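# Fully open a closet's folding door with the Stretch

## Task

Get the closet's bifold door fully folded open. It fails if the robot presses or bumps the door hard enough to bend its track (even a firm push further open once it is already fully folded counts), if the door is slammed open or closed, or if the robot tips over or ends up leaning.

## Robot and tools

Robot: a Hello Robot Stretch 3 with one arm. It has a two-wheel differential base (0.33 m long, 0.34 m wide, rounded rear) that turns about the point between its drive wheels, 0.05 m behind the front edge. A lift rides up a mast, and a telescoping arm reaches out to the robot's right side. The arm ends in a wrist (yaw, pitch, roll) and a two-finger gripper. The head carries head_camera and nav_camera, and the gripper carries wrist_camera. To move the gripper forward or back you drive the base, because the base cannot slide sideways. With the arm retracted and the wrist folded, a turn on the spot sweeps about 0.28 m radius; an unfolded, level wrist reaches beyond that.

Frames: the base frame has its origin on the floor midway between the drive wheels, with x forward, y left and z up, in metres. hand_pose is given in this frame at the point where closed fingertips meet. The odometry frame is the base frame as it was at the scene's start. base_odometry counts wheel turns only, so slipping shows up as travel. Heading is in rad, positive to the left. When turned_by_wheels and turned_by_imu disagree by more than 0.15 rad, believe turned_by_imu. base_tilt gives forward and right lean in degrees, with a few degrees of fixed error.

move: one action per call, and blocking must always be false. The call comes back in about 0.5 s while the motion carries on. An action holds "base", "joints" or both, plus optional "speeds", "pace" and "contact_limits"; alternatively it holds only {"servos": "reboot"}, which re-enables servos that shut themselves off.
- base: an object with exactly one key. translate_m is a relative drive distance in metres from where the base last reported itself, from -3 to 3, with forward positive. rotate_rad is a relative turn in radians on the spot, from -6.4 to 6.4, with left positive.
- joints: a single object keyed by joint name. Each value is an absolute target, not an offset. Ranges: lift_m 0 to 1.1 m; arm_m 0 to 0.52 m extension; wrist_yaw_rad -1.345 to 4.42 (0 points the gripper along the arm, positive swings it toward the front); wrist_pitch_rad -1.57 to 0.451 (0 level, negative tips fingertips down); wrist_roll_rad -2.911 to 2.918; gripper_m -0.089 to 0.179 (larger is wider); head_pan_rad -3.953 to 1.73 (0 forward, positive left, -1.57 faces along the arm); head_tilt_rad -1.53 to 0.419 (negative looks down).
- speeds: top speed per key in m/s or rad/s, capped at the max pace. pace is "default" or "max". At default/max: translate 0.12/0.30, rotate 0.76/1.90, lift 0.11/0.15, arm 0.14/0.40. The base is limited to 0.10 m/s and 0.63 rad/s unless lift_m < 0.30, arm_m < 0.03 and wrist_yaw_rad > 2.54 all hold.
- contact_limits: arm_m, translate_m and rotate_rad each take one motor_effort percentage (1 to 100) at which that motion halts with contact_stop. lift_m takes {"down": n, "up": n}, which is extra force beyond free motion; below about 12 it may halt for no reason. Put a limit only next to a command for that same motion. Base moves have no contact stop unless you give one.
A new move overrides only the joints or base it names, and everything else keeps going. Unknown keys make the call invalid; out-of-range values get it refused. A refusal, or an uncommanded stop (contact_stop, time_out, torque_fault), cancels the remaining move, wait and finished_scene calls in that same reply. An action can last at most about 14 s.

wait(seconds 0 to 10) commands nothing and returns state and images, ending early once every motion has come to rest; wait(0) shows progress in the "earlier move" line. stop brakes all running motions, which then hold and may keep pressing. zoom_image(camera, region [x0,y0,x1,y1], at most 504x504 px) enlarges part of that camera's latest image. read_manual only returns licence texts. finished_scene(scene) ends the scene for good, so the door must already be open and stay that way.

cameras: list head_camera, nav_camera and/or wrist_camera, or "all"; [] gives no images. head_camera images arrive rotated and need a quarter turn clockwise to be upright; nav_camera images need a quarter turn counterclockwise.

Result lines: "move" reads done or the worst status. base_status and joint_status each show moving, done, off_target (came to rest short and may still push), contact_stop (that joint goes slack), stopped, time_out or torque_fault (a limp wrist or head servo; send reboot). on_its_own reports things the robot did without being told. joint_positions and hand_pose give where things are. motor_effort is in % with the peak in brackets; positive wheel effort pushes forward. lidar_m lists 12 distances in 30-degree sectors starting dead ahead and going counter-clockwise (4th left, 7th behind, 10th right), taken at 0.17 m height; "-" means nothing seen, or something closer than 0.15 m. wrist_depth_mm and head_depth_mm are 7x7 grids of median depth in mm. scene_time is also reported.

Gripper: to grasp, command below the object's width; to let go, command at least 0.05 above it. Before folding or unfolding the wrist (yaw to 3.0), set the lift between 0.32 and 0.95, pitch to -0.4 and roll near 0. With yaw below -0.4, keep pitch at -0.5 or lower.

Care with the door: push or pull slowly, with low contact limits on the arm and base, and stop as soon as it is fully folded, since any extra shove can bend the track. Never swing it fast either way. Keep the gripper low (under about 0.45 m) when pushing on anything that might not give, and do not drive while hooked on something solid. If base_tilt starts to show a lean, back the gripper off. The wrist and head have no contact stop, so avoid pressing with them.

Each tool is called after "Call:" as a command line: name --argument value for each argument, lists and objects as JSON in quotes; but a table of rows of numbers goes row by row, as --pt "numbers of a row", without its own name.

## Session

Call:
move --blocking false

Scene clock: 0.00 s.
base_odometry: x=+0.000 y=+0.000 heading=+0.000
turned_by_wheels: +0.000
turned_by_imu: +0.000
base_tilt: forward=+0.7 right=-0.5
lidar_m: 2.95 1.81 1.78 2.32 1.99 1.99 1.42 1.20 1.23 1.41 2.38 2.77
head_depth_mm: 1820 2736 2891 2910 2887 2894 2186 / 1821 2706 3202 3197 3221 3082 2198 / 1836 2595 3528 3559 3508 3335 2180 / 1816 2749 3552 3637 3565 3331 2187 / 1837 2732 3173 3165 3155 3076 2194 / 1833 2561 2875 2932 2928 2882 2196 / 1807 1853 1852 1844 1869 1884 1872
base_status: not commanded
joint_positions: lift_m=+0.553 arm_m=+0.002 wrist_yaw_rad=+3.028 wrist_pitch_rad=-0.618 wrist_roll_rad=+0.000 gripper_m=+0.037 head_pan_rad=+0.000 head_tilt_rad=-0.004
joint_status: not commanded
measured_speeds: all 0
motor_effort: left_wheel=+0.0 right_wheel=+1.3 lift_m=+29.0 arm_m=-0.6 wrist_yaw_rad=+1.3 wrist_pitch_rad=+2.5 wrist_roll_rad=+0.4 gripper_m=+0.5 head_pan_rad=+0.3 head_tilt_rad=+1.6
hand_pose: x=+0.0009 y=+0.0463 z=+0.5236 quat_wxyz=(+0.253, +0.684, +0.177, +0.660) (m; base frame)
wrist_depth_mm: - 140 - - - - - / - 162 - - - - - / - 185 - - - - - / 835 826 833 906 918 931 978 / 743 768 157 772 786 818 826 / 659 678 122 682 680 718 720 / 591 103 445 479 625 648 657
pictures: head_camera (sideways), nav_camera (sideways), wrist_camera

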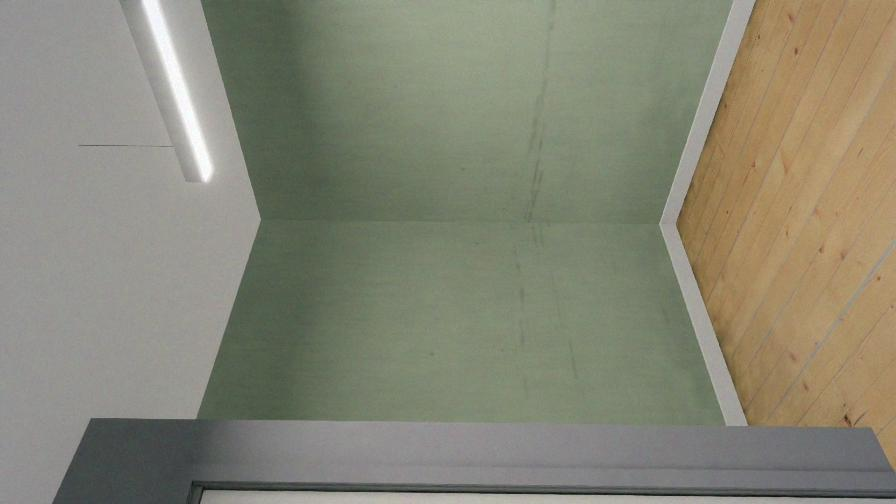

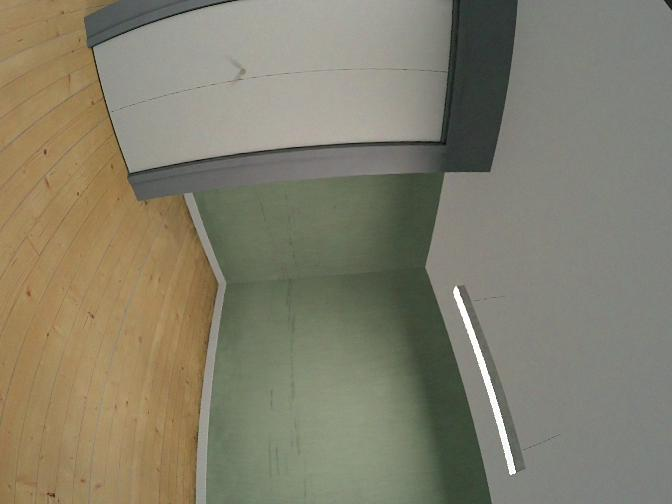

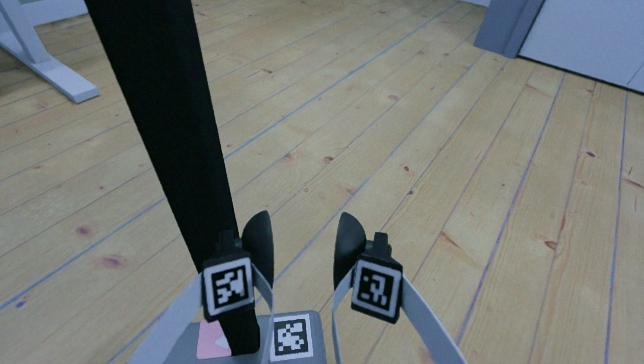

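Call:
move --joints '{"head_pan_rad":1.3,"head_tilt_rad":-0.1}' --blocking false --cameras '[]'

Call:
wait --seconds 3

Call:
wait --seconds 0

Scene clock: 0.83 s.
move: moving
base_odometry: x=+0.000 y=+0.000 heading=+0.000
turned_by_wheels: +0.000
turned_by_imu: +0.000
base_tilt: forward=+0.7 right=-0.6
lidar_m: 2.97 1.81 1.78 2.33 1.99 1.99 1.43 1.20 1.23 1.41 2.38 2.77
head_depth_mm: 1647 1692 1742 1770 1807 1844 1867 / 1658 1694 1741 1775 1831 1845 1862 / 1655 1714 1745 1782 1808 1845 1870 / 1675 1712 1743 1779 1812 1844 1852 / 1685 1717 1740 1768 1818 1851 1865 / 2208 2438 2486 2557 2603 2645 1885 / 2194 2464 2505 2561 2603 2584 1889
base_status: not commanded
joint_positions: lift_m=+0.553 arm_m=+0.002 wrist_yaw_rad=+3.028 wrist_pitch_rad=-0.618 wrist_roll_rad=+0.000 gripper_m=+0.037 head_pan_rad=+0.856 head_tilt_rad=-0.100
joint_status: head_pan_rad moving; head_tilt_rad moving
measured_speeds: translate_m=+0.000 rotate_rad=+0.000 lift_m=+0.000 arm_m=+0.000 wrist_yaw_rad=+0.000 wrist_pitch_rad=+0.000 wrist_roll_rad=+0.000 head_pan_rad=+2.830 head_tilt_rad=+0.000
motor_effort: left_wheel=+0.1(0.2) right_wheel=+1.1(1.4) lift_m=+30.6(30.6) arm_m=-2.7(3.0) wrist_yaw_rad=+1.2(1.4) wrist_pitch_rad=+2.6(2.6) wrist_roll_rad=+0.3(0.7) gripper_m=-0.3(1.0) head_pan_rad=+5.0(5.0) head_tilt_rad=-1.4(2.6)
hand_pose: x=+0.0009 y=+0.0463 z=+0.5236 quat_wxyz=(+0.253, +0.684, +0.177, +0.660) (m; base frame)
wrist_depth_mm: - 141 - - - - - / - 161 - - - - - / - 184 - - - - - / 832 832 811 926 947 941 - / 745 741 157 792 804 806 816 / 663 675 122 658 670 723 729 / 598 103 444 480 603 629 646
pictures: none
No camera images: "cameras" was empty.

Scene clock: 1.50 s.
earlier move: done
base_odometry: x=+0.000 y=+0.000 heading=+0.000
turned_by_wheels: +0.000
turned_by_imu: +0.000
base_tilt: forward=+0.7 right=-0.5
lidar_m: 2.96 1.81 1.78 2.32 1.99 1.98 1.42 1.20 1.23 1.41 2.38 2.77
head_depth_mm: 2162 2356 2377 2443 2471 2466 1836 / 2174 2507 2544 2616 2638 2616 1894 / 2190 2655 2725 2745 2791 2676 1892 / 2173 2845 2917 2946 3007 2645 1892 / 2189 2993 3085 3109 3176 2664 1905 / - 2752 2786 2840 2865 2659 1866 / - 2438 2455 2483 2510 2480 1884
base_status: not commanded
joint_positions: lift_m=+0.553 arm_m=+0.002 wrist_yaw_rad=+3.028 wrist_pitch_rad=-0.618 wrist_roll_rad=+0.000 gripper_m=+0.037 head_pan_rad=+1.320 head_tilt_rad=-0.100
joint_status: all done
measured_speeds: all 0
motor_effort: left_wheel=+0.0(0.3) right_wheel=+1.1(1.4) lift_m=+32.1(32.1) arm_m=-3.8(4.1) wrist_yaw_rad=+0.1(1.4) wrist_pitch_rad=+2.3(2.6) wrist_roll_rad=+0.5(0.7) gripper_m=+0.1(1.0) head_pan_rad=+2.5(5.0) head_tilt_rad=-0.9(2.6)
hand_pose: x=+0.0009 y=+0.0463 z=+0.5236 quat_wxyz=(+0.253, +0.684, +0.177, +0.660) (m; base frame)
wrist_depth_mm: - 141 - - - - - / - 161 - - - - - / - 184 - - - - - / 861 845 830 907 910 931 - / 754 744 157 768 824 825 854 / 668 670 122 656 663 727 732 / 596 103 447 486 608 650 657
wait: 0.67 of 3 s (the move ended)
pictures: head_camera (sideways), nav_camera (sideways), wrist_camera
camera_calibration:
head_camera: T_world_to_cam=[[-0.0227686, -0.0794686, -0.996577, 1.3178], [-0.972833, 0.231477, 0.00376781, 0.00790378], [0.230385, 0.969589, -0.0825801, 0.0644555], [0, 0, 0, 1]] pos_world=[0.022844, 0.040399, 1.31858]
nav_camera: T_world_to_cam=[[0.091805, 0.0305879, 0.995307, -1.24826], [0.967298, -0.240075, -0.0818435, 0.149577], [0.236445, 0.970272, -0.0516276, 0.0245142], [0, 0, 0, 1]] pos_world=[-0.035885, 0.0503056, 1.25591]
wrist_camera: T_world_to_cam=[[0.990037, -0.130107, 0.0538399, -0.0286077], [-0.0538308, -0.703054, -0.709096, 0.438069], [0.130111, 0.699133, -0.703054, 0.495867], [0, 0, 0, 1]] pos_world=[-0.0126134, -0.0424131, 0.660794]

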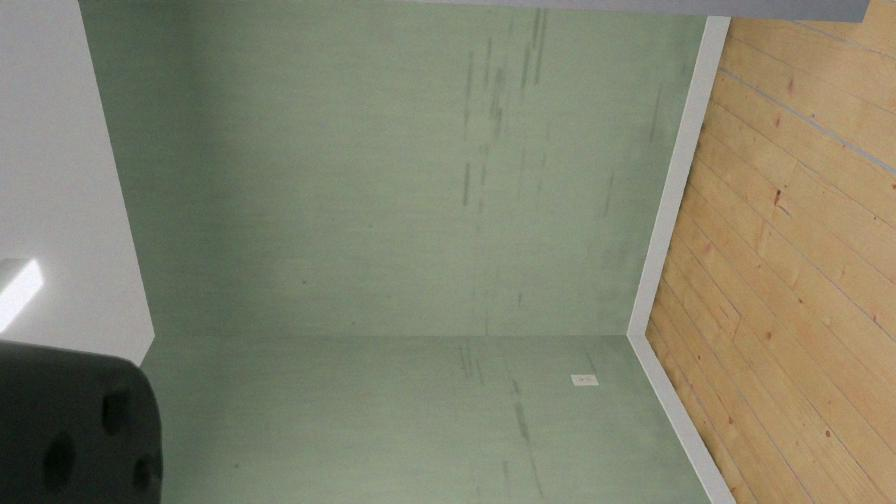

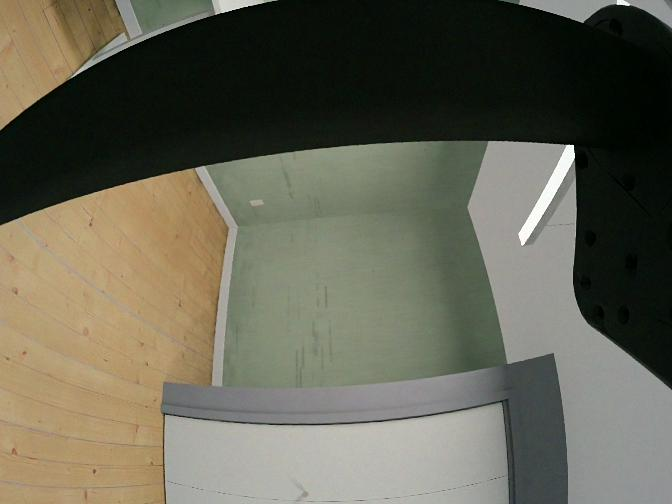

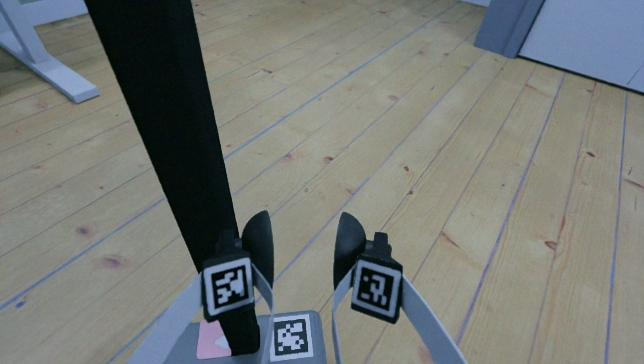

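Scene clock: 1.50 s.
base_odometry: x=+0.000 y=+0.000 heading=+0.000
turned_by_wheels: +0.000
turned_by_imu: +0.000
base_tilt: forward=+0.7 right=-0.5
lidar_m: 2.96 1.81 1.78 2.32 1.99 1.98 1.42 1.20 1.23 1.41 2.38 2.77
head_depth_mm: 2162 2356 2377 2443 2471 2466 1836 / 2174 2507 2544 2616 2638 2616 1894 / 2190 2655 2725 2745 2791 2676 1892 / 2173 2845 2917 2946 3007 2645 1892 / 2189 2993 3085 3109 3176 2664 1905 / - 2752 2786 2840 2865 2659 1866 / - 2438 2455 2483 2510 2480 1884
base_status: not commanded
joint_positions: lift_m=+0.553 arm_m=+0.002 wrist_yaw_rad=+3.028 wrist_pitch_rad=-0.618 wrist_roll_rad=+0.000 gripper_m=+0.037 head_pan_rad=+1.320 head_tilt_rad=-0.100
joint_status: all done
measured_speeds: all 0
motor_effort: left_wheel=+0.0(0.3) right_wheel=+1.1(1.4) lift_m=+32.1(32.1) arm_m=-3.8(4.1) wrist_yaw_rad=+0.1(1.4) wrist_pitch_rad=+2.3(2.6) wrist_roll_rad=+0.5(0.7) gripper_m=+0.1(1.0) head_pan_rad=+2.5(5.0) head_tilt_rad=-0.9(2.6)
hand_pose: x=+0.0009 y=+0.0463 z=+0.5236 quat_wxyz=(+0.253, +0.684, +0.177, +0.660) (m; base frame)
wrist_depth_mm: - 141 - - - - - / - 161 - - - - - / - 184 - - - - - / 861 845 830 907 910 931 - / 754 744 157 768 824 825 854 / 668 670 122 656 663 727 732 / 596 103 447 486 608 650 657
pictures: head_camera (sideways), nav_camera (sideways), wrist_camera
camera_calibration:
head_camera: T_world_to_cam=[[-0.0227686, -0.0794686, -0.996577, 1.3178], [-0.972833, 0.231477, 0.00376781, 0.00790378], [0.230385, 0.969589, -0.0825801, 0.0644555], [0, 0, 0, 1]] pos_world=[0.022844, 0.040399, 1.31858]
nav_camera: T_world_to_cam=[[0.091805, 0.0305879, 0.995307, -1.24826], [0.967298, -0.240075, -0.0818435, 0.149577], [0.236445, 0.970272, -0.0516276, 0.0245142], [0, 0, 0, 1]] pos_world=[-0.035885, 0.0503056, 1.25591]
wrist_camera: T_world_to_cam=[[0.990037, -0.130107, 0.0538399, -0.0286077], [-0.0538308, -0.703054, -0.709096, 0.438069], [0.130111, 0.699133, -0.703054, 0.495867], [0, 0, 0, 1]] pos_world=[-0.0126134, -0.0424131, 0.660794]

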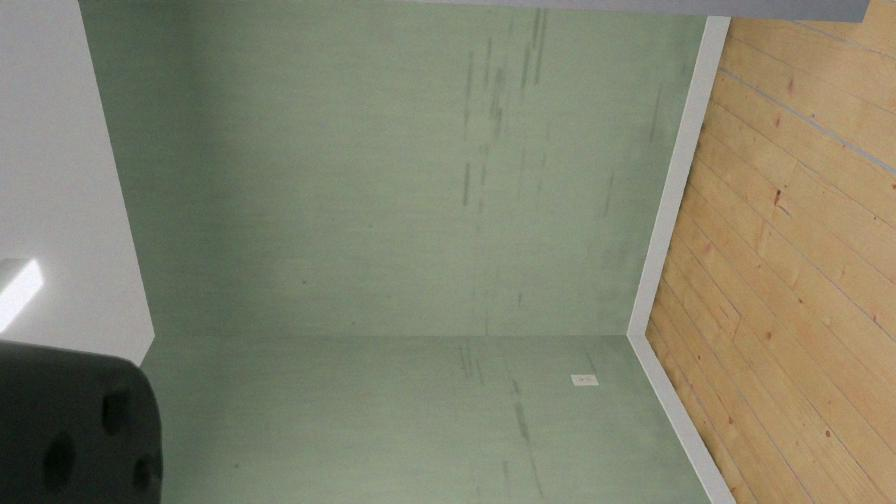

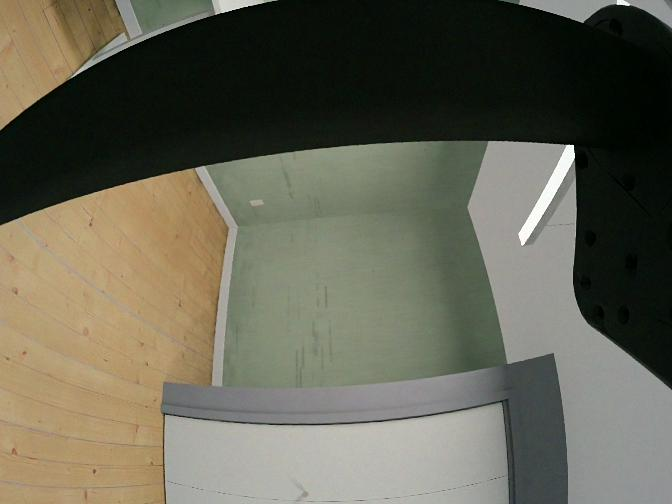

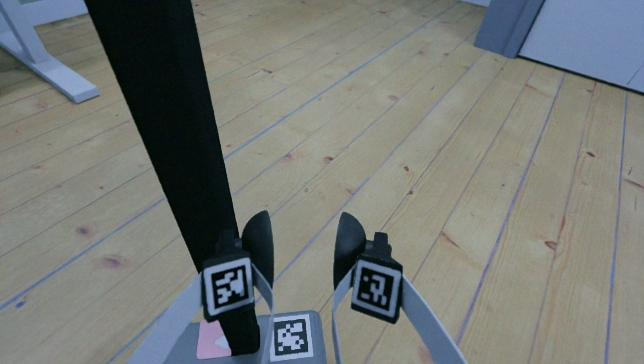

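Call:
move --joints '{"head_pan_rad":0.6,"head_tilt_rad":-0.2}' --blocking false --cameras '[]'

Call:
wait --seconds 3

Scene clock: 2.73 s.
move: moving
base_odometry: x=+0.000 y=+0.000 heading=+0.000
turned_by_wheels: +0.000
turned_by_imu: +0.000
base_tilt: forward=+0.6 right=-0.5
lidar_m: 2.97 1.81 1.78 2.33 1.99 1.99 1.41 1.20 1.23 1.41 2.38 2.77
head_depth_mm: 1675 1727 1798 1876 1966 2014 1672 / 1649 1727 1793 1859 1925 2026 1656 / 1634 1698 1784 1837 1919 1992 1658 / 1616 1682 1751 1820 1906 1973 1659 / 1594 1667 1730 1797 1859 1962 1672 / 1574 1632 1683 1755 1829 1919 1668 / 2220 2322 2405 2480 2567 2209 1658
base_status: not commanded
joint_positions: lift_m=+0.553 arm_m=+0.002 wrist_yaw_rad=+3.028 wrist_pitch_rad=-0.618 wrist_roll_rad=+0.000 gripper_m=+0.037 head_pan_rad=+0.663 head_tilt_rad=-0.201
joint_status: head_pan_rad moving; head_tilt_rad moving
measured_speeds: translate_m=+0.000 rotate_rad=+0.000 lift_m=+0.000 arm_m=+0.000 wrist_yaw_rad=+0.000 wrist_pitch_rad=+0.000 wrist_roll_rad=+0.000 head_pan_rad=-1.127 head_tilt_rad=+0.000
motor_effort: left_wheel=+0.0(0.3) right_wheel=+1.3(1.4) lift_m=+34.7(34.7) arm_m=-6.5(7.0) wrist_yaw_rad=+0.5(0.9) wrist_pitch_rad=+2.5(2.5) wrist_roll_rad=+0.3(0.7) gripper_m=-0.5(0.9) head_pan_rad=-2.9(6.2) head_tilt_rad=+0.0(2.8)
hand_pose: x=+0.0009 y=+0.0463 z=+0.5236 quat_wxyz=(+0.253, +0.684, +0.177, +0.660) (m; base frame)
wrist_depth_mm: - 140 - - - - - / - 161 - - - - - / - 184 - - - - - / 845 826 832 907 947 961 - / 730 753 156 787 784 819 826 / 668 661 122 651 672 733 723 / 586 103 449 480 615 643 645
pictures: none
No camera images: "cameras" was empty.

Scene clock: 3.20 s.
earlier move: done
base_odometry: x=+0.000 y=+0.000 heading=+0.000
turned_by_wheels: +0.000
turned_by_imu: +0.000
base_tilt: forward=+0.7 right=-0.5
lidar_m: 2.96 1.81 1.78 2.33 1.99 1.99 1.42 1.20 1.23 1.41 2.38 2.77
head_depth_mm: 1721 1797 1877 1972 2799 2128 1672 / 1677 1783 1839 1919 2019 2059 1672 / 1671 1744 1816 1882 1986 2030 1669 / 1648 1691 1756 1822 1920 1997 1653 / 1612 1663 1716 1821 1871 1945 1671 / 1575 1627 1697 1762 1831 1914 1662 / 1540 1585 1658 1728 1811 1913 1663
base_status: not commanded
joint_positions: lift_m=+0.553 arm_m=+0.002 wrist_yaw_rad=+3.028 wrist_pitch_rad=-0.618 wrist_roll_rad=+0.000 gripper_m=+0.037 head_pan_rad=+0.598 head_tilt_rad=-0.201
joint_status: all done
measured_speeds: all 0
motor_effort: left_wheel=+0.0(0.4) right_wheel=+0.9(1.6) lift_m=+35.5(35.7) arm_m=-7.2(8.0) wrist_yaw_rad=+0.2(1.0) wrist_pitch_rad=+2.5(2.5) wrist_roll_rad=+0.3(0.7) gripper_m=+0.9(0.9) head_pan_rad=-4.3(6.2) head_tilt_rad=-1.0(2.9)
hand_pose: x=+0.0009 y=+0.0463 z=+0.5236 quat_wxyz=(+0.253, +0.684, +0.177, +0.660) (m; base frame)
wrist_depth_mm: - 141 - - - - - / - 162 - - - - - / - 185 - - - - - / 838 812 832 898 919 920 - / 755 747 157 776 813 831 839 / 662 671 121 660 682 712 722 / 598 103 445 487 608 650 647
wait: 0.47 of 3 s (the move ended)
pictures: head_camera (sideways), nav_camera (sideways), wrist_camera
camera_calibration:
head_camera: T_world_to_cam=[[-0.152582, -0.101266, -0.983089, 1.30097], [-0.577113, 0.816646, 0.00545104, 0.00326001], [0.802284, 0.568185, -0.183047, 0.191778], [0, 0, 0, 1]] pos_world=[0.0465265, 0.0201164, 1.31406]
nav_camera: T_world_to_cam=[[0.172165, 0.0189312, 0.984886, -1.23512], [0.560821, -0.823846, -0.0821999, 0.152482], [0.809839, 0.566497, -0.152455, 0.152263], [0, 0, 0, 1]] pos_world=[0.00382152, 0.0627474, 1.2522]
wrist_camera: T_world_to_cam=[[0.990037, -0.130107, 0.0538399, -0.0286077], [-0.0538308, -0.703054, -0.709096, 0.438069], [0.130111, 0.699133, -0.703054, 0.495867], [0, 0, 0, 1]] pos_world=[-0.0126134, -0.0424131, 0.660794]

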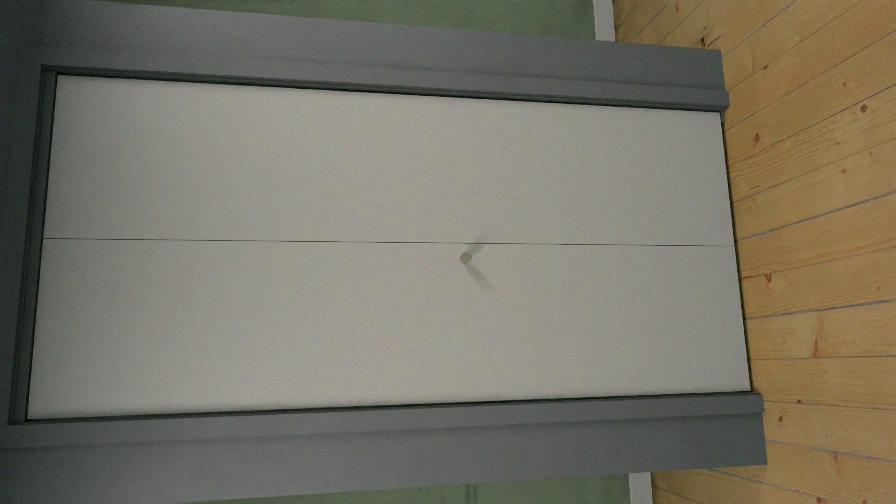

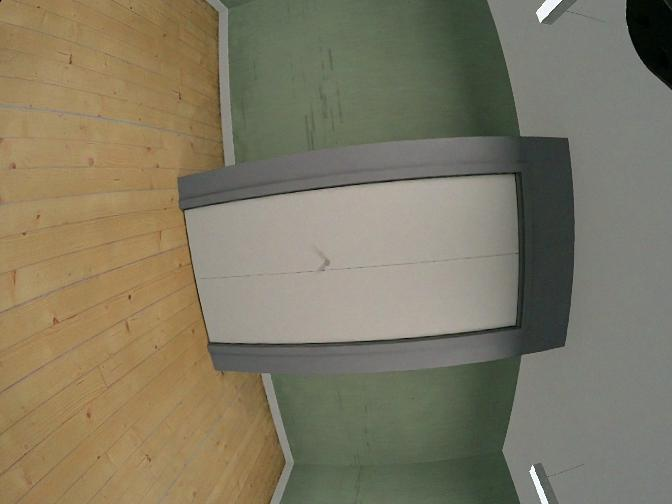

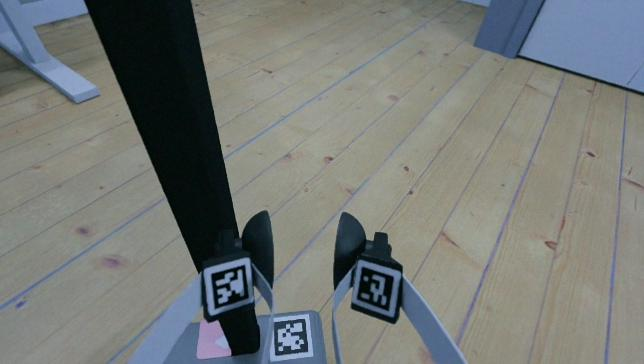

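Call:
move --base '{"rotate_rad":0.505}' --joints '{"wrist_pitch_rad":-0.4}' --pace "max" --blocking false --cameras '[]'

Call:
wait --seconds 6 --cameras '[]'

Call:
move --base '{"translate_m":1.024}' --pace "max" --blocking false --cameras '[]'

Call:
wait --seconds 10 --cameras '[]'

Call:
wait --seconds 4 --cameras '[]'

Call:
move --base '{"rotate_rad":1.863}' --joints '{"head_pan_rad":-1.57,"head_tilt_rad":-0.4}' --pace "max" --blocking false --cameras '[]'

Call:
wait --seconds 6 --cameras '[]'

Call:
move --joints '{"wrist_yaw_rad":0,"gripper_m":0.12}' --blocking false --cameras '[]'

Call:
wait --seconds 6

Call:
move --joints '{"wrist_pitch_rad":0,"lift_m":0.8}' --blocking false --cameras '[]'

Call:
wait --seconds 6

Scene clock: 8.17 s.
move: moving
base_odometry: x=+0.000 y=+0.000 heading=+0.121
turned_by_wheels: +0.121
turned_by_imu: +0.121
base_tilt: forward=+1.9 right=+2.1
lidar_m: 1.97 1.78 1.81 2.18 1.99 1.78 1.33 1.20 1.24 1.52 2.77 2.78
head_depth_mm: 1650 1723 1783 1865 1936 2000 1665 / 1638 1711 1767 1845 1931 2000 1667 / 1620 1701 1760 1837 1906 1972 1671 / 1614 1678 1752 1817 1895 1967 1659 / 1598 1653 1721 1783 1864 1960 1673 / 1586 1643 1709 1808 1883 1930 1667 / 2231 2324 2403 2518 2596 2216 1652
base_status: rotate_rad moving
joint_positions: lift_m=+0.553 arm_m=+0.002 wrist_yaw_rad=+3.028 wrist_pitch_rad=-0.426 wrist_roll_rad=+0.000 gripper_m=+0.037 head_pan_rad=+0.598 head_tilt_rad=-0.201
joint_status: wrist_pitch_rad moving
measured_speeds: translate_m=+0.000 rotate_rad=+0.465 lift_m=+0.000 arm_m=+0.000 wrist_yaw_rad=+0.000 wrist_pitch_rad=+0.048 wrist_roll_rad=+0.000 head_pan_rad=+0.000 head_tilt_rad=+0.000
motor_effort: left_wheel=-12.5(12.5) right_wheel=+10.7(11.0) lift_m=+37.7(38.6) arm_m=-11.0(12.4) wrist_yaw_rad=+0.7(1.1) wrist_pitch_rad=+4.5(5.1) wrist_roll_rad=+0.3(0.8) gripper_m=+0.6(0.9) head_pan_rad=-2.0(2.6) head_tilt_rad=+0.2(1.2)
hand_pose: x=+0.0041 y=+0.0747 z=+0.5640 quat_wxyz=(+0.189, +0.698, +0.110, +0.682) (m; base frame)
wrist_depth_mm: - 132 - - - - - / - 142 - - - - - / - 157 - - - - - / - 175 - - - - - / 899 204 193 968 948 - - / 758 758 122 744 763 855 852 / 658 94 277 699 670 739 722
pictures: none
No camera images: "cameras" was empty.

Scene clock: 9.43 s.
earlier move: done
base_odometry: x=+0.000 y=+0.000 heading=+0.505
turned_by_wheels: +0.384
turned_by_imu: +0.383
base_tilt: forward=+0.7 right=-0.6
lidar_m: 1.81 1.79 2.35 1.53 1.99 1.43 1.20 1.23 1.39 2.32 2.77 3.00
head_depth_mm: 1524 1585 1653 1705 1773 1835 1666 / 1576 1630 1695 1744 1810 1898 1682 / 2300 2386 2514 2596 2696 2120 1668 / 2410 2517 2590 2696 2793 2244 1659 / 2491 2588 2681 2810 2915 2215 1657 / 2588 2673 2805 2913 3044 2198 1660 / 2649 2801 2888 3045 3091 2223 1652
base_status: done
joint_positions: lift_m=+0.553 arm_m=+0.002 wrist_yaw_rad=+3.028 wrist_pitch_rad=-0.423 wrist_roll_rad=+0.000 gripper_m=+0.037 head_pan_rad=+0.598 head_tilt_rad=-0.201
joint_status: all done
measured_speeds: all 0
motor_effort: left_wheel=-5.9(12.8) right_wheel=+9.0(11.9) lift_m=+34.5(38.6) arm_m=-11.4(12.4) wrist_yaw_rad=+0.1(1.4) wrist_pitch_rad=+4.6(5.1) wrist_roll_rad=+0.1(0.8) gripper_m=+1.1(1.1) head_pan_rad=-1.3(2.6) head_tilt_rad=+1.1(1.8)
hand_pose: x=+0.0042 y=+0.0750 z=+0.5646 quat_wxyz=(+0.188, +0.698, +0.109, +0.682) (m; base frame)
wrist_depth_mm: - 132 - - - - - / - 141 - - - - - / - 156 - - - - - / - 175 - - - - - / 937 204 188 956 - - - / 767 761 122 770 776 841 845 / 666 94 275 689 690 722 734
wait: 1.27 of 6 s (the move ended)
pictures: none
No camera images: "cameras" was empty.

Scene clock: 9.93 s.
move: moving
base_odometry: x=+0.017 y=+0.009 heading=+0.504
turned_by_wheels: +0.000
turned_by_imu: +0.000
base_tilt: forward=+2.0 right=-2.0
lidar_m: 1.79 1.77 2.36 1.53 1.99 1.46 1.22 1.25 1.41 2.36 2.76 2.98
head_depth_mm: 1524 1560 1629 1689 1762 1815 1669 / 1555 1598 1669 1729 1800 1885 1674 / 2320 2397 2484 2583 2677 2117 1659 / 2373 2492 2563 2660 2776 2235 1665 / 2475 2613 2690 2767 2883 2218 1648 / 2562 2695 2820 2899 2988 2237 1670 / 2677 2795 2935 2975 3058 2225 1658
base_status: translate_m moving
joint_positions: lift_m=+0.553 arm_m=+0.002 wrist_yaw_rad=+3.028 wrist_pitch_rad=-0.423 wrist_roll_rad=+0.000 gripper_m=+0.037 head_pan_rad=+0.598 head_tilt_rad=-0.201
joint_status: not commanded
measured_speeds: translate_m=+0.073 rotate_rad=-0.001 lift_m=+0.000 arm_m=+0.000 wrist_yaw_rad=+0.000 wrist_pitch_rad=+0.000 wrist_roll_rad=+0.000 head_pan_rad=+0.000 head_tilt_rad=+0.000
motor_effort: left_wheel=+3.0(4.9) right_wheel=+13.0(13.0) lift_m=+33.4(34.5) arm_m=-11.7(12.0) wrist_yaw_rad=+0.8(1.5) wrist_pitch_rad=+4.7(4.7) wrist_roll_rad=+0.4(0.7) gripper_m=+0.6(1.0) head_pan_rad=-1.2(2.0) head_tilt_rad=+1.7(2.1)
hand_pose: x=+0.0042 y=+0.0750 z=+0.5646 quat_wxyz=(+0.188, +0.698, +0.109, +0.682) (m; base frame)
wrist_depth_mm: - 132 - - - - - / - 142 - - - - - / - 156 - - - - - / - 175 - - - - - / 884 204 188 942 - - - / 786 782 122 749 765 835 869 / 660 94 273 696 694 728 734
pictures: none
No camera images: "cameras" was empty.

Scene clock: 19.93 s.
earlier move: moving
base_odometry: x=+0.886 y=+0.489 heading=+0.504
turned_by_wheels: +0.000
turned_by_imu: +0.007
base_tilt: forward=+0.4 right=-1.6
lidar_m: 0.85 0.84 0.93 2.29 1.91 2.59 2.20 2.19 2.49 2.48 2.47 0.98
head_depth_mm: 696 718 743 767 796 827 860 / 719 741 766 798 828 859 895 / 743 770 798 830 864 895 931 / 770 799 828 862 896 930 977 / 788 817 849 880 915 953 1004 / 810 848 881 921 956 1002 1052 / 855 1715 1778 1883 1961 2029 1661
base_status: translate_m moving
joint_positions: lift_m=+0.553 arm_m=+0.002 wrist_yaw_rad=+3.028 wrist_pitch_rad=-0.423 wrist_roll_rad=+0.000 gripper_m=+0.037 head_pan_rad=+0.600 head_tilt_rad=-0.200
joint_status: not commanded
measured_speeds: translate_m=+0.063 rotate_rad=+0.000 lift_m=+0.000 arm_m=+0.000 wrist_yaw_rad=+0.000 wrist_pitch_rad=+0.000 wrist_roll_rad=+0.000 head_pan_rad=+0.000 head_tilt_rad=+0.000
motor_effort: left_wheel=-2.9(4.9) right_wheel=+9.3(13.3) lift_m=+18.9(34.5) arm_m=-11.6(12.4) wrist_yaw_rad=+0.5(1.6) wrist_pitch_rad=+4.7(4.9) wrist_roll_rad=+0.3(0.9) gripper_m=+0.5(1.5) head_pan_rad=+3.7(4.7) head_tilt_rad=+4.7(5.8)
hand_pose: x=+0.0042 y=+0.0750 z=+0.5646 quat_wxyz=(+0.188, +0.698, +0.109, +0.682) (m; base frame)
wrist_depth_mm: - 132 - - - - 705 / - 142 - - - - - / - 156 - - - 910 - / - 176 - - - - - / 897 205 187 943 - 950 - / 760 776 122 764 774 843 823 / 655 94 272 682 670 727 724
wait: 10.00 s; no rest
pictures: none
No camera images: "cameras" was empty.

Scene clock: 20.63 s.
earlier move: done
base_odometry: x=+0.896 y=+0.495 heading=+0.504
turned_by_wheels: +0.000
turned_by_imu: +0.000
base_tilt: forward=+0.6 right=-0.5
lidar_m: 0.83 0.83 0.91 2.29 1.92 2.60 2.21 2.20 2.50 2.47 2.46 0.97
head_depth_mm: 685 705 729 757 784 814 843 / 707 731 758 781 812 846 880 / 729 757 783 815 846 882 919 / 758 786 815 850 881 917 958 / 778 806 840 872 910 949 989 / 797 831 865 903 945 987 1037 / 834 874 1759 1846 1938 2023 1663
base_status: done
joint_positions: lift_m=+0.553 arm_m=+0.002 wrist_yaw_rad=+3.028 wrist_pitch_rad=-0.423 wrist_roll_rad=+0.000 gripper_m=+0.037 head_pan_rad=+0.600 head_tilt_rad=-0.200
joint_status: not commanded
measured_speeds: all 0
motor_effort: left_wheel=-1.9(4.9) right_wheel=+9.0(13.3) lift_m=+18.8(34.5) arm_m=-11.6(12.4) wrist_yaw_rad=+0.2(1.7) wrist_pitch_rad=+4.5(4.9) wrist_roll_rad=+0.6(0.9) gripper_m=+1.0(1.5) head_pan_rad=+4.0(4.7) head_tilt_rad=+4.8(5.8)
hand_pose: x=+0.0042 y=+0.0750 z=+0.5646 quat_wxyz=(+0.188, +0.698, +0.109, +0.682) (m; base frame)
wrist_depth_mm: - 131 - - - - 687 / - 142 - - - - 722 / - 156 - - - 891 - / - 175 - - - - - / 924 205 188 949 - 988 - / 761 771 122 767 799 851 - / 679 94 274 715 685 725 732
wait: 0.70 of 4 s (the move ended)
pictures: none
No camera images: "cameras" was empty.

Scene clock: 21.13 s.
move: moving
base_odometry: x=+0.896 y=+0.495 heading=+0.625
turned_by_wheels: +0.121
turned_by_imu: +0.120
base_tilt: forward=-0.5 right=-1.4
lidar_m: 0.83 0.84 1.00 2.29 2.30 2.41 2.21 2.22 2.71 2.47 2.48 0.92
head_depth_mm: 2180 2311 2460 2610 2346 1733 1392 / 2354 2473 2667 2803 2310 1751 1388 / 2413 2602 2806 3004 2334 1733 1390 / 2126 2270 2461 2698 2308 1728 1387 / 1895 2021 2166 2324 2220 1674 1382 / 877 932 985 1046 1116 1189 1275 / 786 834 888 941 1007 1085 1155
base_status: rotate_rad moving
joint_positions: lift_m=+0.553 arm_m=+0.002 wrist_yaw_rad=+3.028 wrist_pitch_rad=-0.423 wrist_roll_rad=+0.000 gripper_m=+0.037 head_pan_rad=-0.868 head_tilt_rad=-0.393
joint_status: head_pan_rad moving; head_tilt_rad moving
measured_speeds: translate_m=+0.000 rotate_rad=+0.465 lift_m=+0.000 arm_m=+0.000 wrist_yaw_rad=+0.000 wrist_pitch_rad=+0.000 wrist_roll_rad=+0.000 head_pan_rad=-4.796 head_tilt_rad=+0.000
motor_effort: left_wheel=-10.4(10.6) right_wheel=+11.6(12.8) lift_m=+19.1(19.2) arm_m=-11.3(11.9) wrist_yaw_rad=+0.6(1.1) wrist_pitch_rad=+4.6(4.6) wrist_roll_rad=+0.4(0.8) gripper_m=+0.8(0.8) head_pan_rad=-6.4(6.4) head_tilt_rad=-0.1(4.3)
hand_pose: x=+0.0042 y=+0.0750 z=+0.5646 quat_wxyz=(+0.188, +0.698, +0.109, +0.682) (m; base frame)
wrist_depth_mm: - 132 - - - - 668 / - 142 - - - - 705 / - 156 - - - - 756 / - 174 - - - - - / 881 204 188 932 - 981 - / 762 762 122 760 798 828 805 / 671 94 275 686 692 702 730
pictures: none
No camera images: "cameras" was empty.

Scene clock: 24.53 s.
earlier move: done
base_odometry: x=+0.896 y=+0.495 heading=+2.367
turned_by_wheels: +1.742
turned_by_imu: +1.734
base_tilt: forward=+0.7 right=-0.5
lidar_m: 2.28 1.90 2.27 2.21 2.30 2.56 2.47 2.20 0.87 0.83 0.86 2.21
head_depth_mm: 676 725 783 848 923 1018 1131 / 679 730 785 851 927 1025 1141 / 681 730 784 854 931 1028 1147 / 684 732 789 855 935 1034 1143 / 686 735 790 857 939 1032 1157 / 686 737 798 861 945 1037 1153 / 689 739 796 863 947 1027 1148
base_status: done
joint_positions: lift_m=+0.553 arm_m=+0.002 wrist_yaw_rad=+3.028 wrist_pitch_rad=-0.423 wrist_roll_rad=+0.000 gripper_m=+0.037 head_pan_rad=-1.575 head_tilt_rad=-0.400
joint_status: all done
measured_speeds: all 0
motor_effort: left_wheel=-6.3(11.0) right_wheel=+8.0(12.8) lift_m=+19.4(19.9) arm_m=-11.4(12.5) wrist_yaw_rad=+0.3(1.5) wrist_pitch_rad=+4.5(5.0) wrist_roll_rad=+0.7(0.9) gripper_m=+0.5(0.9) head_pan_rad=+4.3(6.4) head_tilt_rad=-2.3(4.3)
hand_pose: x=+0.0042 y=+0.0750 z=+0.5646 quat_wxyz=(+0.188, +0.698, +0.109, +0.682) (m; base frame)
wrist_depth_mm: - 132 - - - - - / - 142 - - - - - / - 156 - - - - - / - 175 - - - - - / 857 204 187 930 - - - / 764 783 122 773 774 853 864 / 673 93 277 684 695 739 732
wait: 3.40 of 6 s (the move ended)
pictures: none
No camera images: "cameras" was empty.

Scene clock: 25.03 s.
move: moving
base_odometry: x=+0.896 y=+0.495 heading=+2.367
turned_by_wheels: +0.000
turned_by_imu: +0.000
base_tilt: forward=+0.6 right=-0.6
lidar_m: 2.28 1.91 2.27 2.20 2.29 2.56 2.47 2.20 0.86 0.83 0.87 2.20
head_depth_mm: 677 726 782 846 925 1016 1130 / 680 730 785 848 929 1026 1137 / 681 731 784 850 931 1025 1143 / 684 731 790 859 937 1033 1149 / 688 736 791 861 942 1034 1158 / 687 737 793 861 942 1038 1161 / 689 738 795 868 946 1032 1144
base_status: not commanded
joint_positions: lift_m=+0.553 arm_m=+0.002 wrist_yaw_rad=+2.698 wrist_pitch_rad=-0.423 wrist_roll_rad=+0.000 gripper_m=+0.072 head_pan_rad=-1.573 head_tilt_rad=-0.400
joint_status: wrist_yaw_rad moving; gripper_m moving
measured_speeds: translate_m=+0.000 rotate_rad=+0.000 lift_m=+0.000 arm_m=+0.000 wrist_yaw_rad=-1.359 wrist_pitch_rad=+0.000 wrist_roll_rad=+0.000 head_pan_rad=+0.000 head_tilt_rad=+0.000
motor_effort: left_wheel=-6.3(6.8) right_wheel=+8.1(8.4) lift_m=+19.7(19.7) arm_m=-11.5(12.1) wrist_yaw_rad=-5.7(5.7) wrist_pitch_rad=+4.7(4.8) wrist_roll_rad=+0.5(0.6) gripper_m=+98.8(98.8) head_pan_rad=+4.2(4.5) head_tilt_rad=-2.2(2.9)
hand_pose: x=+0.0748 y=+0.0548 z=+0.5646 quat_wxyz=(+0.297, +0.707, -0.007, +0.642) (m; base frame)
wrist_depth_mm: - - - - - - - / - - - - - - - / - - - - - - - / - - - - - - - / 192 918 909 969 - - - / 181 119 143 806 129 833 863 / 192 629 704 708 673 717 735
pictures: none
No camera images: "cameras" was empty.

Scene clock: 27.07 s.
earlier move: done
base_odometry: x=+0.896 y=+0.495 heading=+2.367
turned_by_wheels: +0.000
turned_by_imu: +0.000
base_tilt: forward=+0.7 right=-0.6
lidar_m: 2.29 1.90 2.27 2.20 2.28 2.56 2.47 2.20 0.86 0.83 0.86 2.21
head_depth_mm: 675 726 780 845 921 1015 1124 / 678 728 785 851 927 1020 1136 / 684 731 789 854 929 1026 1144 / 682 733 790 858 938 1031 1151 / 685 733 794 862 936 1039 1162 / 686 738 796 866 943 1044 1165 / 689 739 799 869 945 1031 1141
base_status: not commanded
joint_positions: lift_m=+0.553 arm_m=+0.002 wrist_yaw_rad=+0.003 wrist_pitch_rad=-0.423 wrist_roll_rad=+0.000 gripper_m=+0.120 head_pan_rad=-1.571 head_tilt_rad=-0.400
joint_status: all done
measured_speeds: all 0
motor_effort: left_wheel=-6.1(6.8) right_wheel=+8.1(8.5) lift_m=+19.9(20.0) arm_m=-11.3(12.4) wrist_yaw_rad=-2.1(5.7) wrist_pitch_rad=+4.4(4.8) wrist_roll_rad=+0.3(0.8) gripper_m=+0.5(98.8) head_pan_rad=+3.9(4.8) head_tilt_rad=-2.5(3.3)
hand_pose: x=-0.0208 y=-0.3711 z=+0.5646 quat_wxyz=(+0.692, +0.150, -0.691, -0.148) (m; base frame)
wrist_depth_mm: 501 - - - - - 523 / 534 - - - - - 575 / 600 - - - - - 629 / 648 - - - - 702 686 / 756 147 - - - 772 962 / 764 119 787 788 131 798 864 / 102 656 685 689 702 123 763
wait: 2.03 of 6 s (the move ended)
pictures: head_camera (sideways), nav_camera (sideways), wrist_camera
camera_calibration:
head_camera: T_world_to_cam=[[0.00225611, 0.373338, -0.927693, 1.22759], [0.999839, 0.0156898, 0.00874571, -0.0106643], [0.0178204, -0.927563, -0.373242, 0.444105], [0, 0, 0, 1]] pos_world=[-0.0000210863, -0.0462031, 1.30468]
nav_camera: T_world_to_cam=[[-0.0812655, -0.344149, 0.935392, -1.1689], [-0.99662, 0.016724, -0.0804318, 0.159703], [0.0120371, -0.938766, -0.344345, 0.406851], [0, 0, 0, 1]] pos_world=[0.0592749, -0.0230079, 1.24632]
wrist_camera: T_world_to_cam=[[-0.998493, 0.0235852, 0.0495513, -0.0454912], [-0.0282483, 0.553231, -0.832549, 0.709107], [-0.0470491, -0.832694, -0.551731, 0.16184], [0, 0, 0, 1]] pos_world=[-0.0177771, -0.256464, 0.681913]

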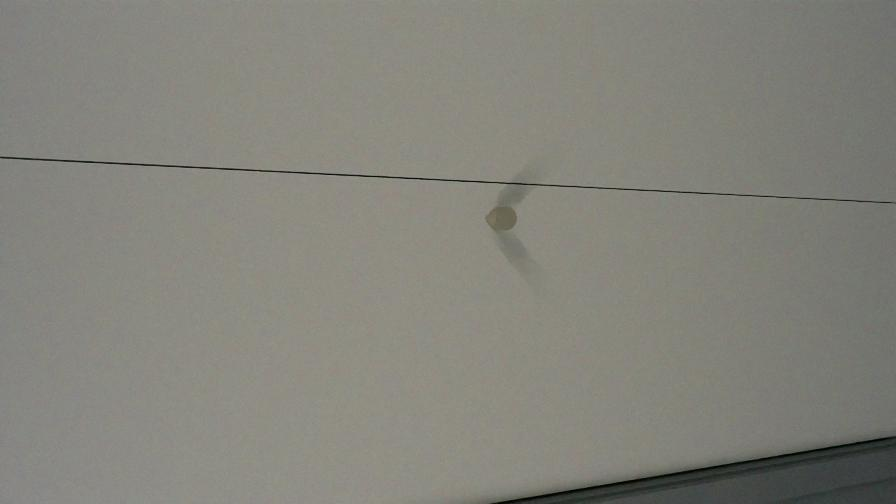

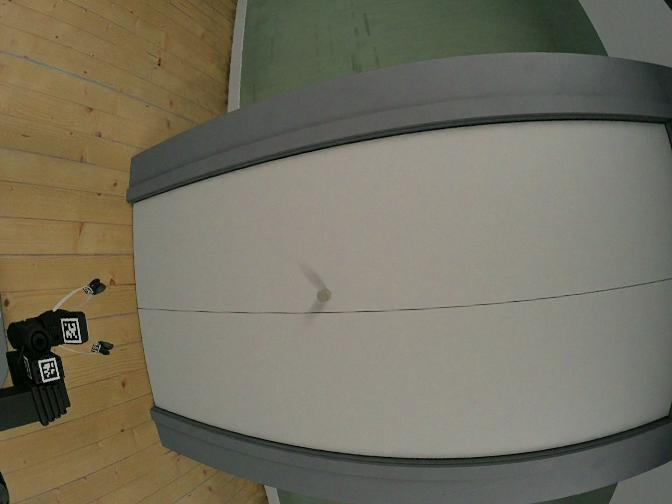

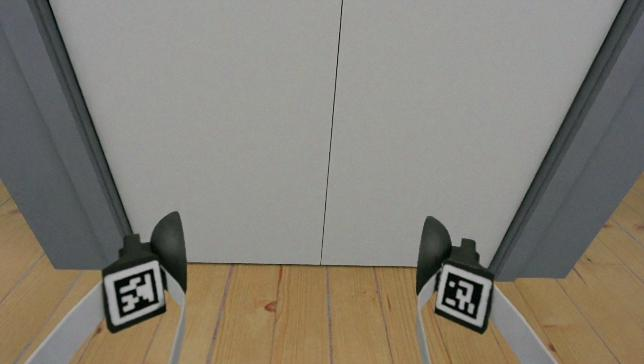

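Scene clock: 27.57 s.
move: moving
base_odometry: x=+0.896 y=+0.495 heading=+2.367
turned_by_wheels: +0.000
turned_by_imu: +0.000
base_tilt: forward=+0.6 right=-0.6
lidar_m: 2.29 1.90 2.27 2.21 2.29 2.56 2.47 2.20 0.86 0.83 0.86 2.22
head_depth_mm: 676 725 782 845 925 1017 1127 / 677 726 785 852 930 1024 1134 / 681 729 786 850 933 1024 1142 / 683 733 792 855 935 1032 1149 / 686 736 793 860 943 1040 1156 / 690 738 797 867 943 1044 1168 / 687 740 798 867 950 1031 1142
base_status: not commanded
joint_positions: lift_m=+0.579 arm_m=+0.002 wrist_yaw_rad=+0.003 wrist_pitch_rad=-0.066 wrist_roll_rad=+0.000 gripper_m=+0.120 head_pan_rad=-1.570 head_tilt_rad=-0.400
joint_status: lift_m moving; wrist_pitch_rad moving
measured_speeds: translate_m=+0.000 rotate_rad=+0.000 lift_m=+0.098 arm_m=+0.000 wrist_yaw_rad=+0.000 wrist_pitch_rad=+0.600 wrist_roll_rad=+0.000 head_pan_rad=+0.000 head_tilt_rad=+0.000
motor_effort: left_wheel=-6.0(6.5) right_wheel=+8.0(8.7) lift_m=+38.5(43.0) arm_m=-11.1(12.2) wrist_yaw_rad=-3.0(3.1) wrist_pitch_rad=+5.1(6.3) wrist_roll_rad=+0.3(0.6) gripper_m=-0.1(1.1) head_pan_rad=+3.8(4.5) head_tilt_rad=-2.3(2.9)
hand_pose: x=-0.0207 y=-0.4014 z=+0.6764 quat_wxyz=(+0.707, +0.025, -0.706, -0.022) (m; base frame)
wrist_depth_mm: 493 - - - - - 551 / 506 - - - - - 555 / 526 - - - - - 570 / 544 - - - - - 601 / 584 141 - - - - 631 / 604 119 - - 129 125 658 / 101 - - - - 118 700
pictures: none
No camera images: "cameras" was empty.

Scene clock: 30.13 s.
earlier move: done
base_odometry: x=+0.896 y=+0.495 heading=+2.367
turned_by_wheels: +0.000
turned_by_imu: +0.001
base_tilt: forward=+0.6 right=-0.5
lidar_m: 2.29 1.90 2.27 2.21 2.29 2.56 2.47 2.20 0.86 0.83 0.87 2.20
head_depth_mm: 676 726 782 845 924 1015 1133 / 680 728 783 849 927 1012 1136 / 680 732 786 852 931 1029 1122 / 683 732 786 856 935 1027 1153 / 686 737 793 860 938 1023 1158 / 687 739 795 862 945 1041 1162 / 690 743 796 868 946 1031 1149
base_status: not commanded
joint_positions: lift_m=+0.800 arm_m=+0.002 wrist_yaw_rad=+0.003 wrist_pitch_rad=-0.024 wrist_roll_rad=+0.000 gripper_m=+0.120 head_pan_rad=-1.570 head_tilt_rad=-0.400
joint_status: all done
measured_speeds: all 0
motor_effort: left_wheel=-6.0(6.6) right_wheel=+8.0(8.7) lift_m=+36.5(46.2) arm_m=-11.4(12.2) wrist_yaw_rad=-2.2(3.4) wrist_pitch_rad=+4.9(7.0) wrist_roll_rad=+0.6(0.8) gripper_m=+0.3(1.4) head_pan_rad=+4.4(4.6) head_tilt_rad=-2.2(3.3)
hand_pose: x=-0.0207 y=-0.4029 z=+0.9084 quat_wxyz=(+0.707, +0.010, -0.707, -0.008) (m; base frame)
wrist_depth_mm: 502 - - - - - 546 / 507 - - - - - 565 / 522 - - - - - 586 / 554 - - - - - 595 / 562 140 - - - - 623 / 575 119 - - 128 125 644 / 101 - - - - 119 667
wait: 2.57 of 6 s (the move ended)
pictures: head_camera (sideways), nav_camera (sideways), wrist_camera
camera_calibration:
head_camera: T_world_to_cam=[[0.00206568, 0.373543, -0.927611, 1.22749], [0.99983, 0.0162238, 0.00875973, -0.0106571], [0.0183215, -0.927471, -0.373446, 0.444374], [0, 0, 0, 1]] pos_world=[-0.0000219009, -0.046204, 1.30468]
nav_camera: T_world_to_cam=[[-0.0810884, -0.344363, 0.935328, -1.1688], [-0.996628, 0.0162117, -0.0804341, 0.159694], [0.0125353, -0.938696, -0.344517, 0.407131], [0, 0, 0, 1]] pos_world=[0.0592758, -0.0229081, 1.24632]
wrist_camera: T_world_to_cam=[[-0.998551, 0.0405796, 0.0353345, -0.0419753], [-0.0271437, 0.187111, -0.981964, 1.00105], [-0.0464592, -0.9815, -0.185739, -0.0673815], [0, 0, 0, 1]] pos_world=[-0.0178728, -0.25174, 0.971965]

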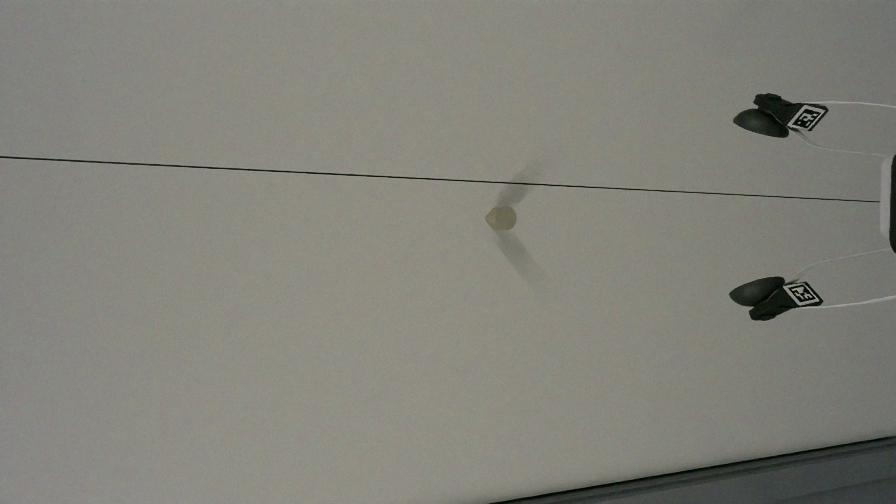

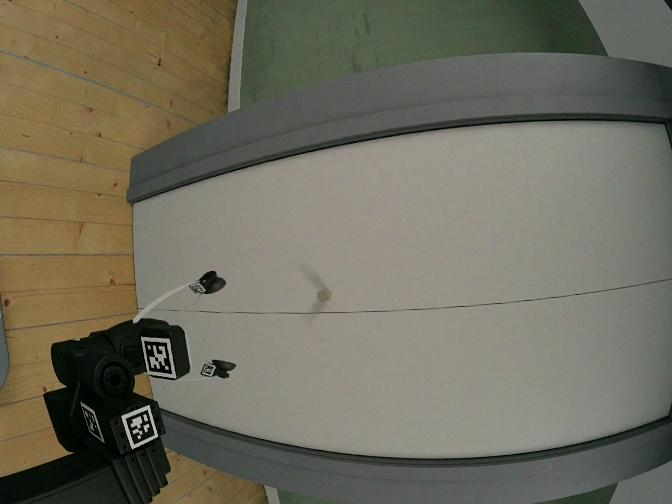

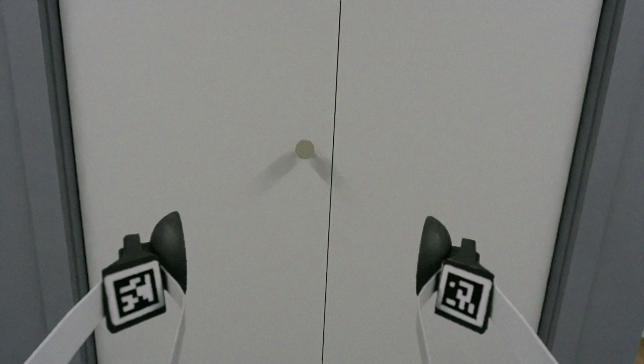

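Call:
move --joints '{"arm_m":0.33,"lift_m":0.815}' --blocking false --cameras '[]'

Call:
wait --seconds 5

Scene clock: 31.27 s.
move: moving
base_odometry: x=+0.896 y=+0.495 heading=+2.367
turned_by_wheels: +0.000
turned_by_imu: +0.000
base_tilt: forward=+0.7 right=-0.5
lidar_m: 2.29 1.90 2.27 2.20 2.29 2.55 2.47 2.20 0.86 0.83 0.86 2.20
head_depth_mm: 678 724 779 849 921 1014 1127 / 679 727 786 850 927 1004 1135 / 683 732 788 853 931 1030 314 / 684 733 790 858 940 1021 1110 / 685 736 790 859 941 1019 1154 / 687 737 795 866 941 1048 1165 / 690 742 799 866 945 1031 1142
base_status: not commanded
joint_positions: lift_m=+0.815 arm_m=+0.020 wrist_yaw_rad=+0.003 wrist_pitch_rad=-0.024 wrist_roll_rad=+0.000 gripper_m=+0.120 head_pan_rad=-1.570 head_tilt_rad=-0.400
joint_status: lift_m moving; arm_m moving
measured_speeds: translate_m=+0.000 rotate_rad=+0.000 lift_m=+0.012 arm_m=+0.068 wrist_yaw_rad=+0.000 wrist_pitch_rad=+0.000 wrist_roll_rad=+0.000 head_pan_rad=+0.000 head_tilt_rad=+0.000
motor_effort: left_wheel=-6.2(6.4) right_wheel=+7.7(8.4) lift_m=+38.4(42.4) arm_m=+13.1(14.3) wrist_yaw_rad=-2.1(3.1) wrist_pitch_rad=+4.7(5.1) wrist_roll_rad=+0.3(0.6) gripper_m=+0.0(0.8) head_pan_rad=+4.1(4.4) head_tilt_rad=-2.5(3.5)
hand_pose: x=-0.0207 y=-0.4207 z=+0.9232 quat_wxyz=(+0.707, +0.010, -0.707, -0.008) (m; base frame)
wrist_depth_mm: 476 - - - - - 530 / 495 - - - - - 543 / 511 - - - - - 567 / 526 - - - - - 580 / 552 140 - - - - 602 / 554 119 - - 128 124 609 / 101 - - - - 109 653
pictures: none
No camera images: "cameras" was empty.

Scene clock: 34.40 s.
earlier move: done
base_odometry: x=+0.896 y=+0.495 heading=+2.367
turned_by_wheels: +0.000
turned_by_imu: +0.001
base_tilt: forward=+0.6 right=-0.5
lidar_m: 2.29 1.90 2.27 2.20 2.30 2.56 2.47 2.20 0.86 0.83 0.87 2.21
head_depth_mm: 677 724 784 848 921 375 305 / 678 726 784 850 511 474 1139 / 682 729 786 850 490 522 1147 / 683 731 789 857 899 1030 1149 / 687 736 792 861 940 1037 1156 / 688 737 793 862 943 1045 1155 / 689 740 800 867 952 1033 1143
base_status: not commanded
joint_positions: lift_m=+0.815 arm_m=+0.330 wrist_yaw_rad=+0.003 wrist_pitch_rad=-0.024 wrist_roll_rad=+0.000 gripper_m=+0.120 head_pan_rad=-1.570 head_tilt_rad=-0.400
joint_status: all done
measured_speeds: all 0
motor_effort: left_wheel=-6.1(6.7) right_wheel=+8.0(8.6) lift_m=+35.5(45.9) arm_m=+11.2(14.4) wrist_yaw_rad=-3.0(3.1) wrist_pitch_rad=+5.1(5.1) wrist_roll_rad=+0.2(0.8) gripper_m=+0.6(1.1) head_pan_rad=+3.8(4.5) head_tilt_rad=-2.0(3.5)
hand_pose: x=-0.0207 y=-0.7306 z=+0.9234 quat_wxyz=(+0.707, +0.010, -0.707, -0.008) (m; base frame)
wrist_depth_mm: - - - - 245 247 248 / - - - - 252 255 259 / - - - - 261 265 266 / - - - - 269 274 278 / - 140 - 218 275 284 285 / - 119 - - 145 289 297 / - - - - 302 123 310
wait: 3.13 of 5 s (the move ended)
pictures: head_camera (sideways), nav_camera (sideways), wrist_camera
camera_calibration:
head_camera: T_world_to_cam=[[0.00198816, 0.373663, -0.927563, 1.22744], [0.999828, 0.0163457, 0.00872782, -0.0106097], [0.0184229, -0.927421, -0.373566, 0.444533], [0, 0, 0, 1]] pos_world=[-0.0000220448, -0.0462043, 1.30468]
nav_camera: T_world_to_cam=[[-0.0810506, -0.344499, 0.935281, -1.16875], [-0.996629, 0.0160205, -0.0804659, 0.15973], [0.0127367, -0.93865, -0.344636, 0.407269], [0, 0, 0, 1]] pos_world=[0.0592762, -0.0229082, 1.24632]
wrist_camera: T_world_to_cam=[[-0.998542, 0.0407795, 0.03537, -0.029127], [-0.0271457, 0.18702, -0.981981, 1.07706], [-0.0466596, -0.981509, -0.18564, -0.38634], [0, 0, 0, 1]] pos_world=[-0.0178734, -0.579441, 0.986965]

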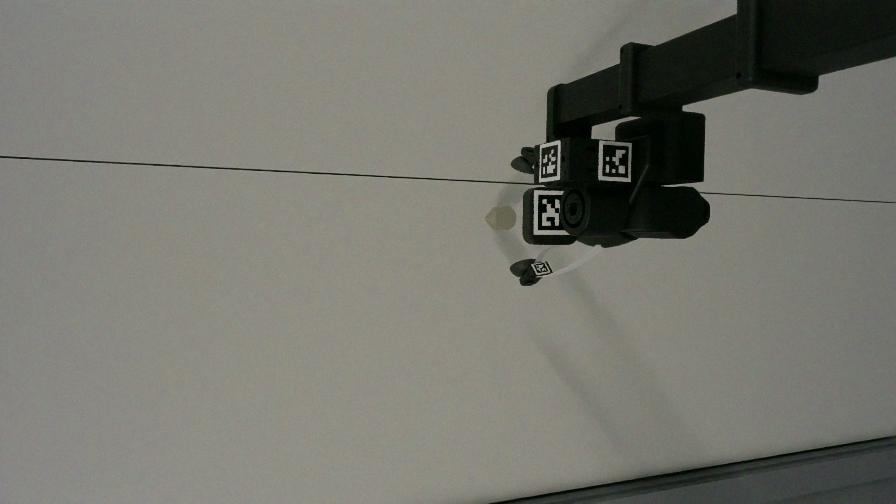

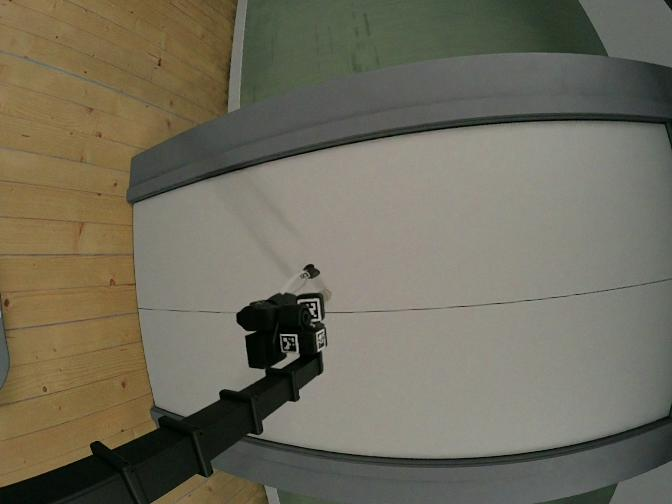

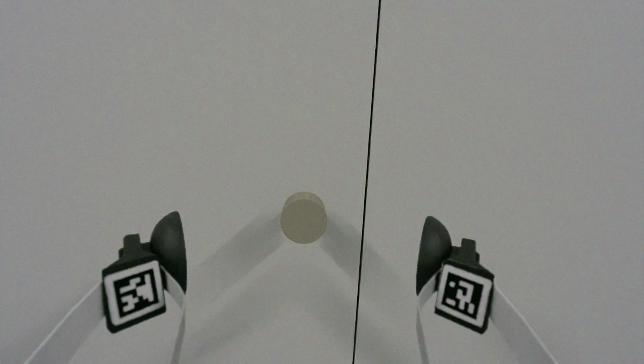

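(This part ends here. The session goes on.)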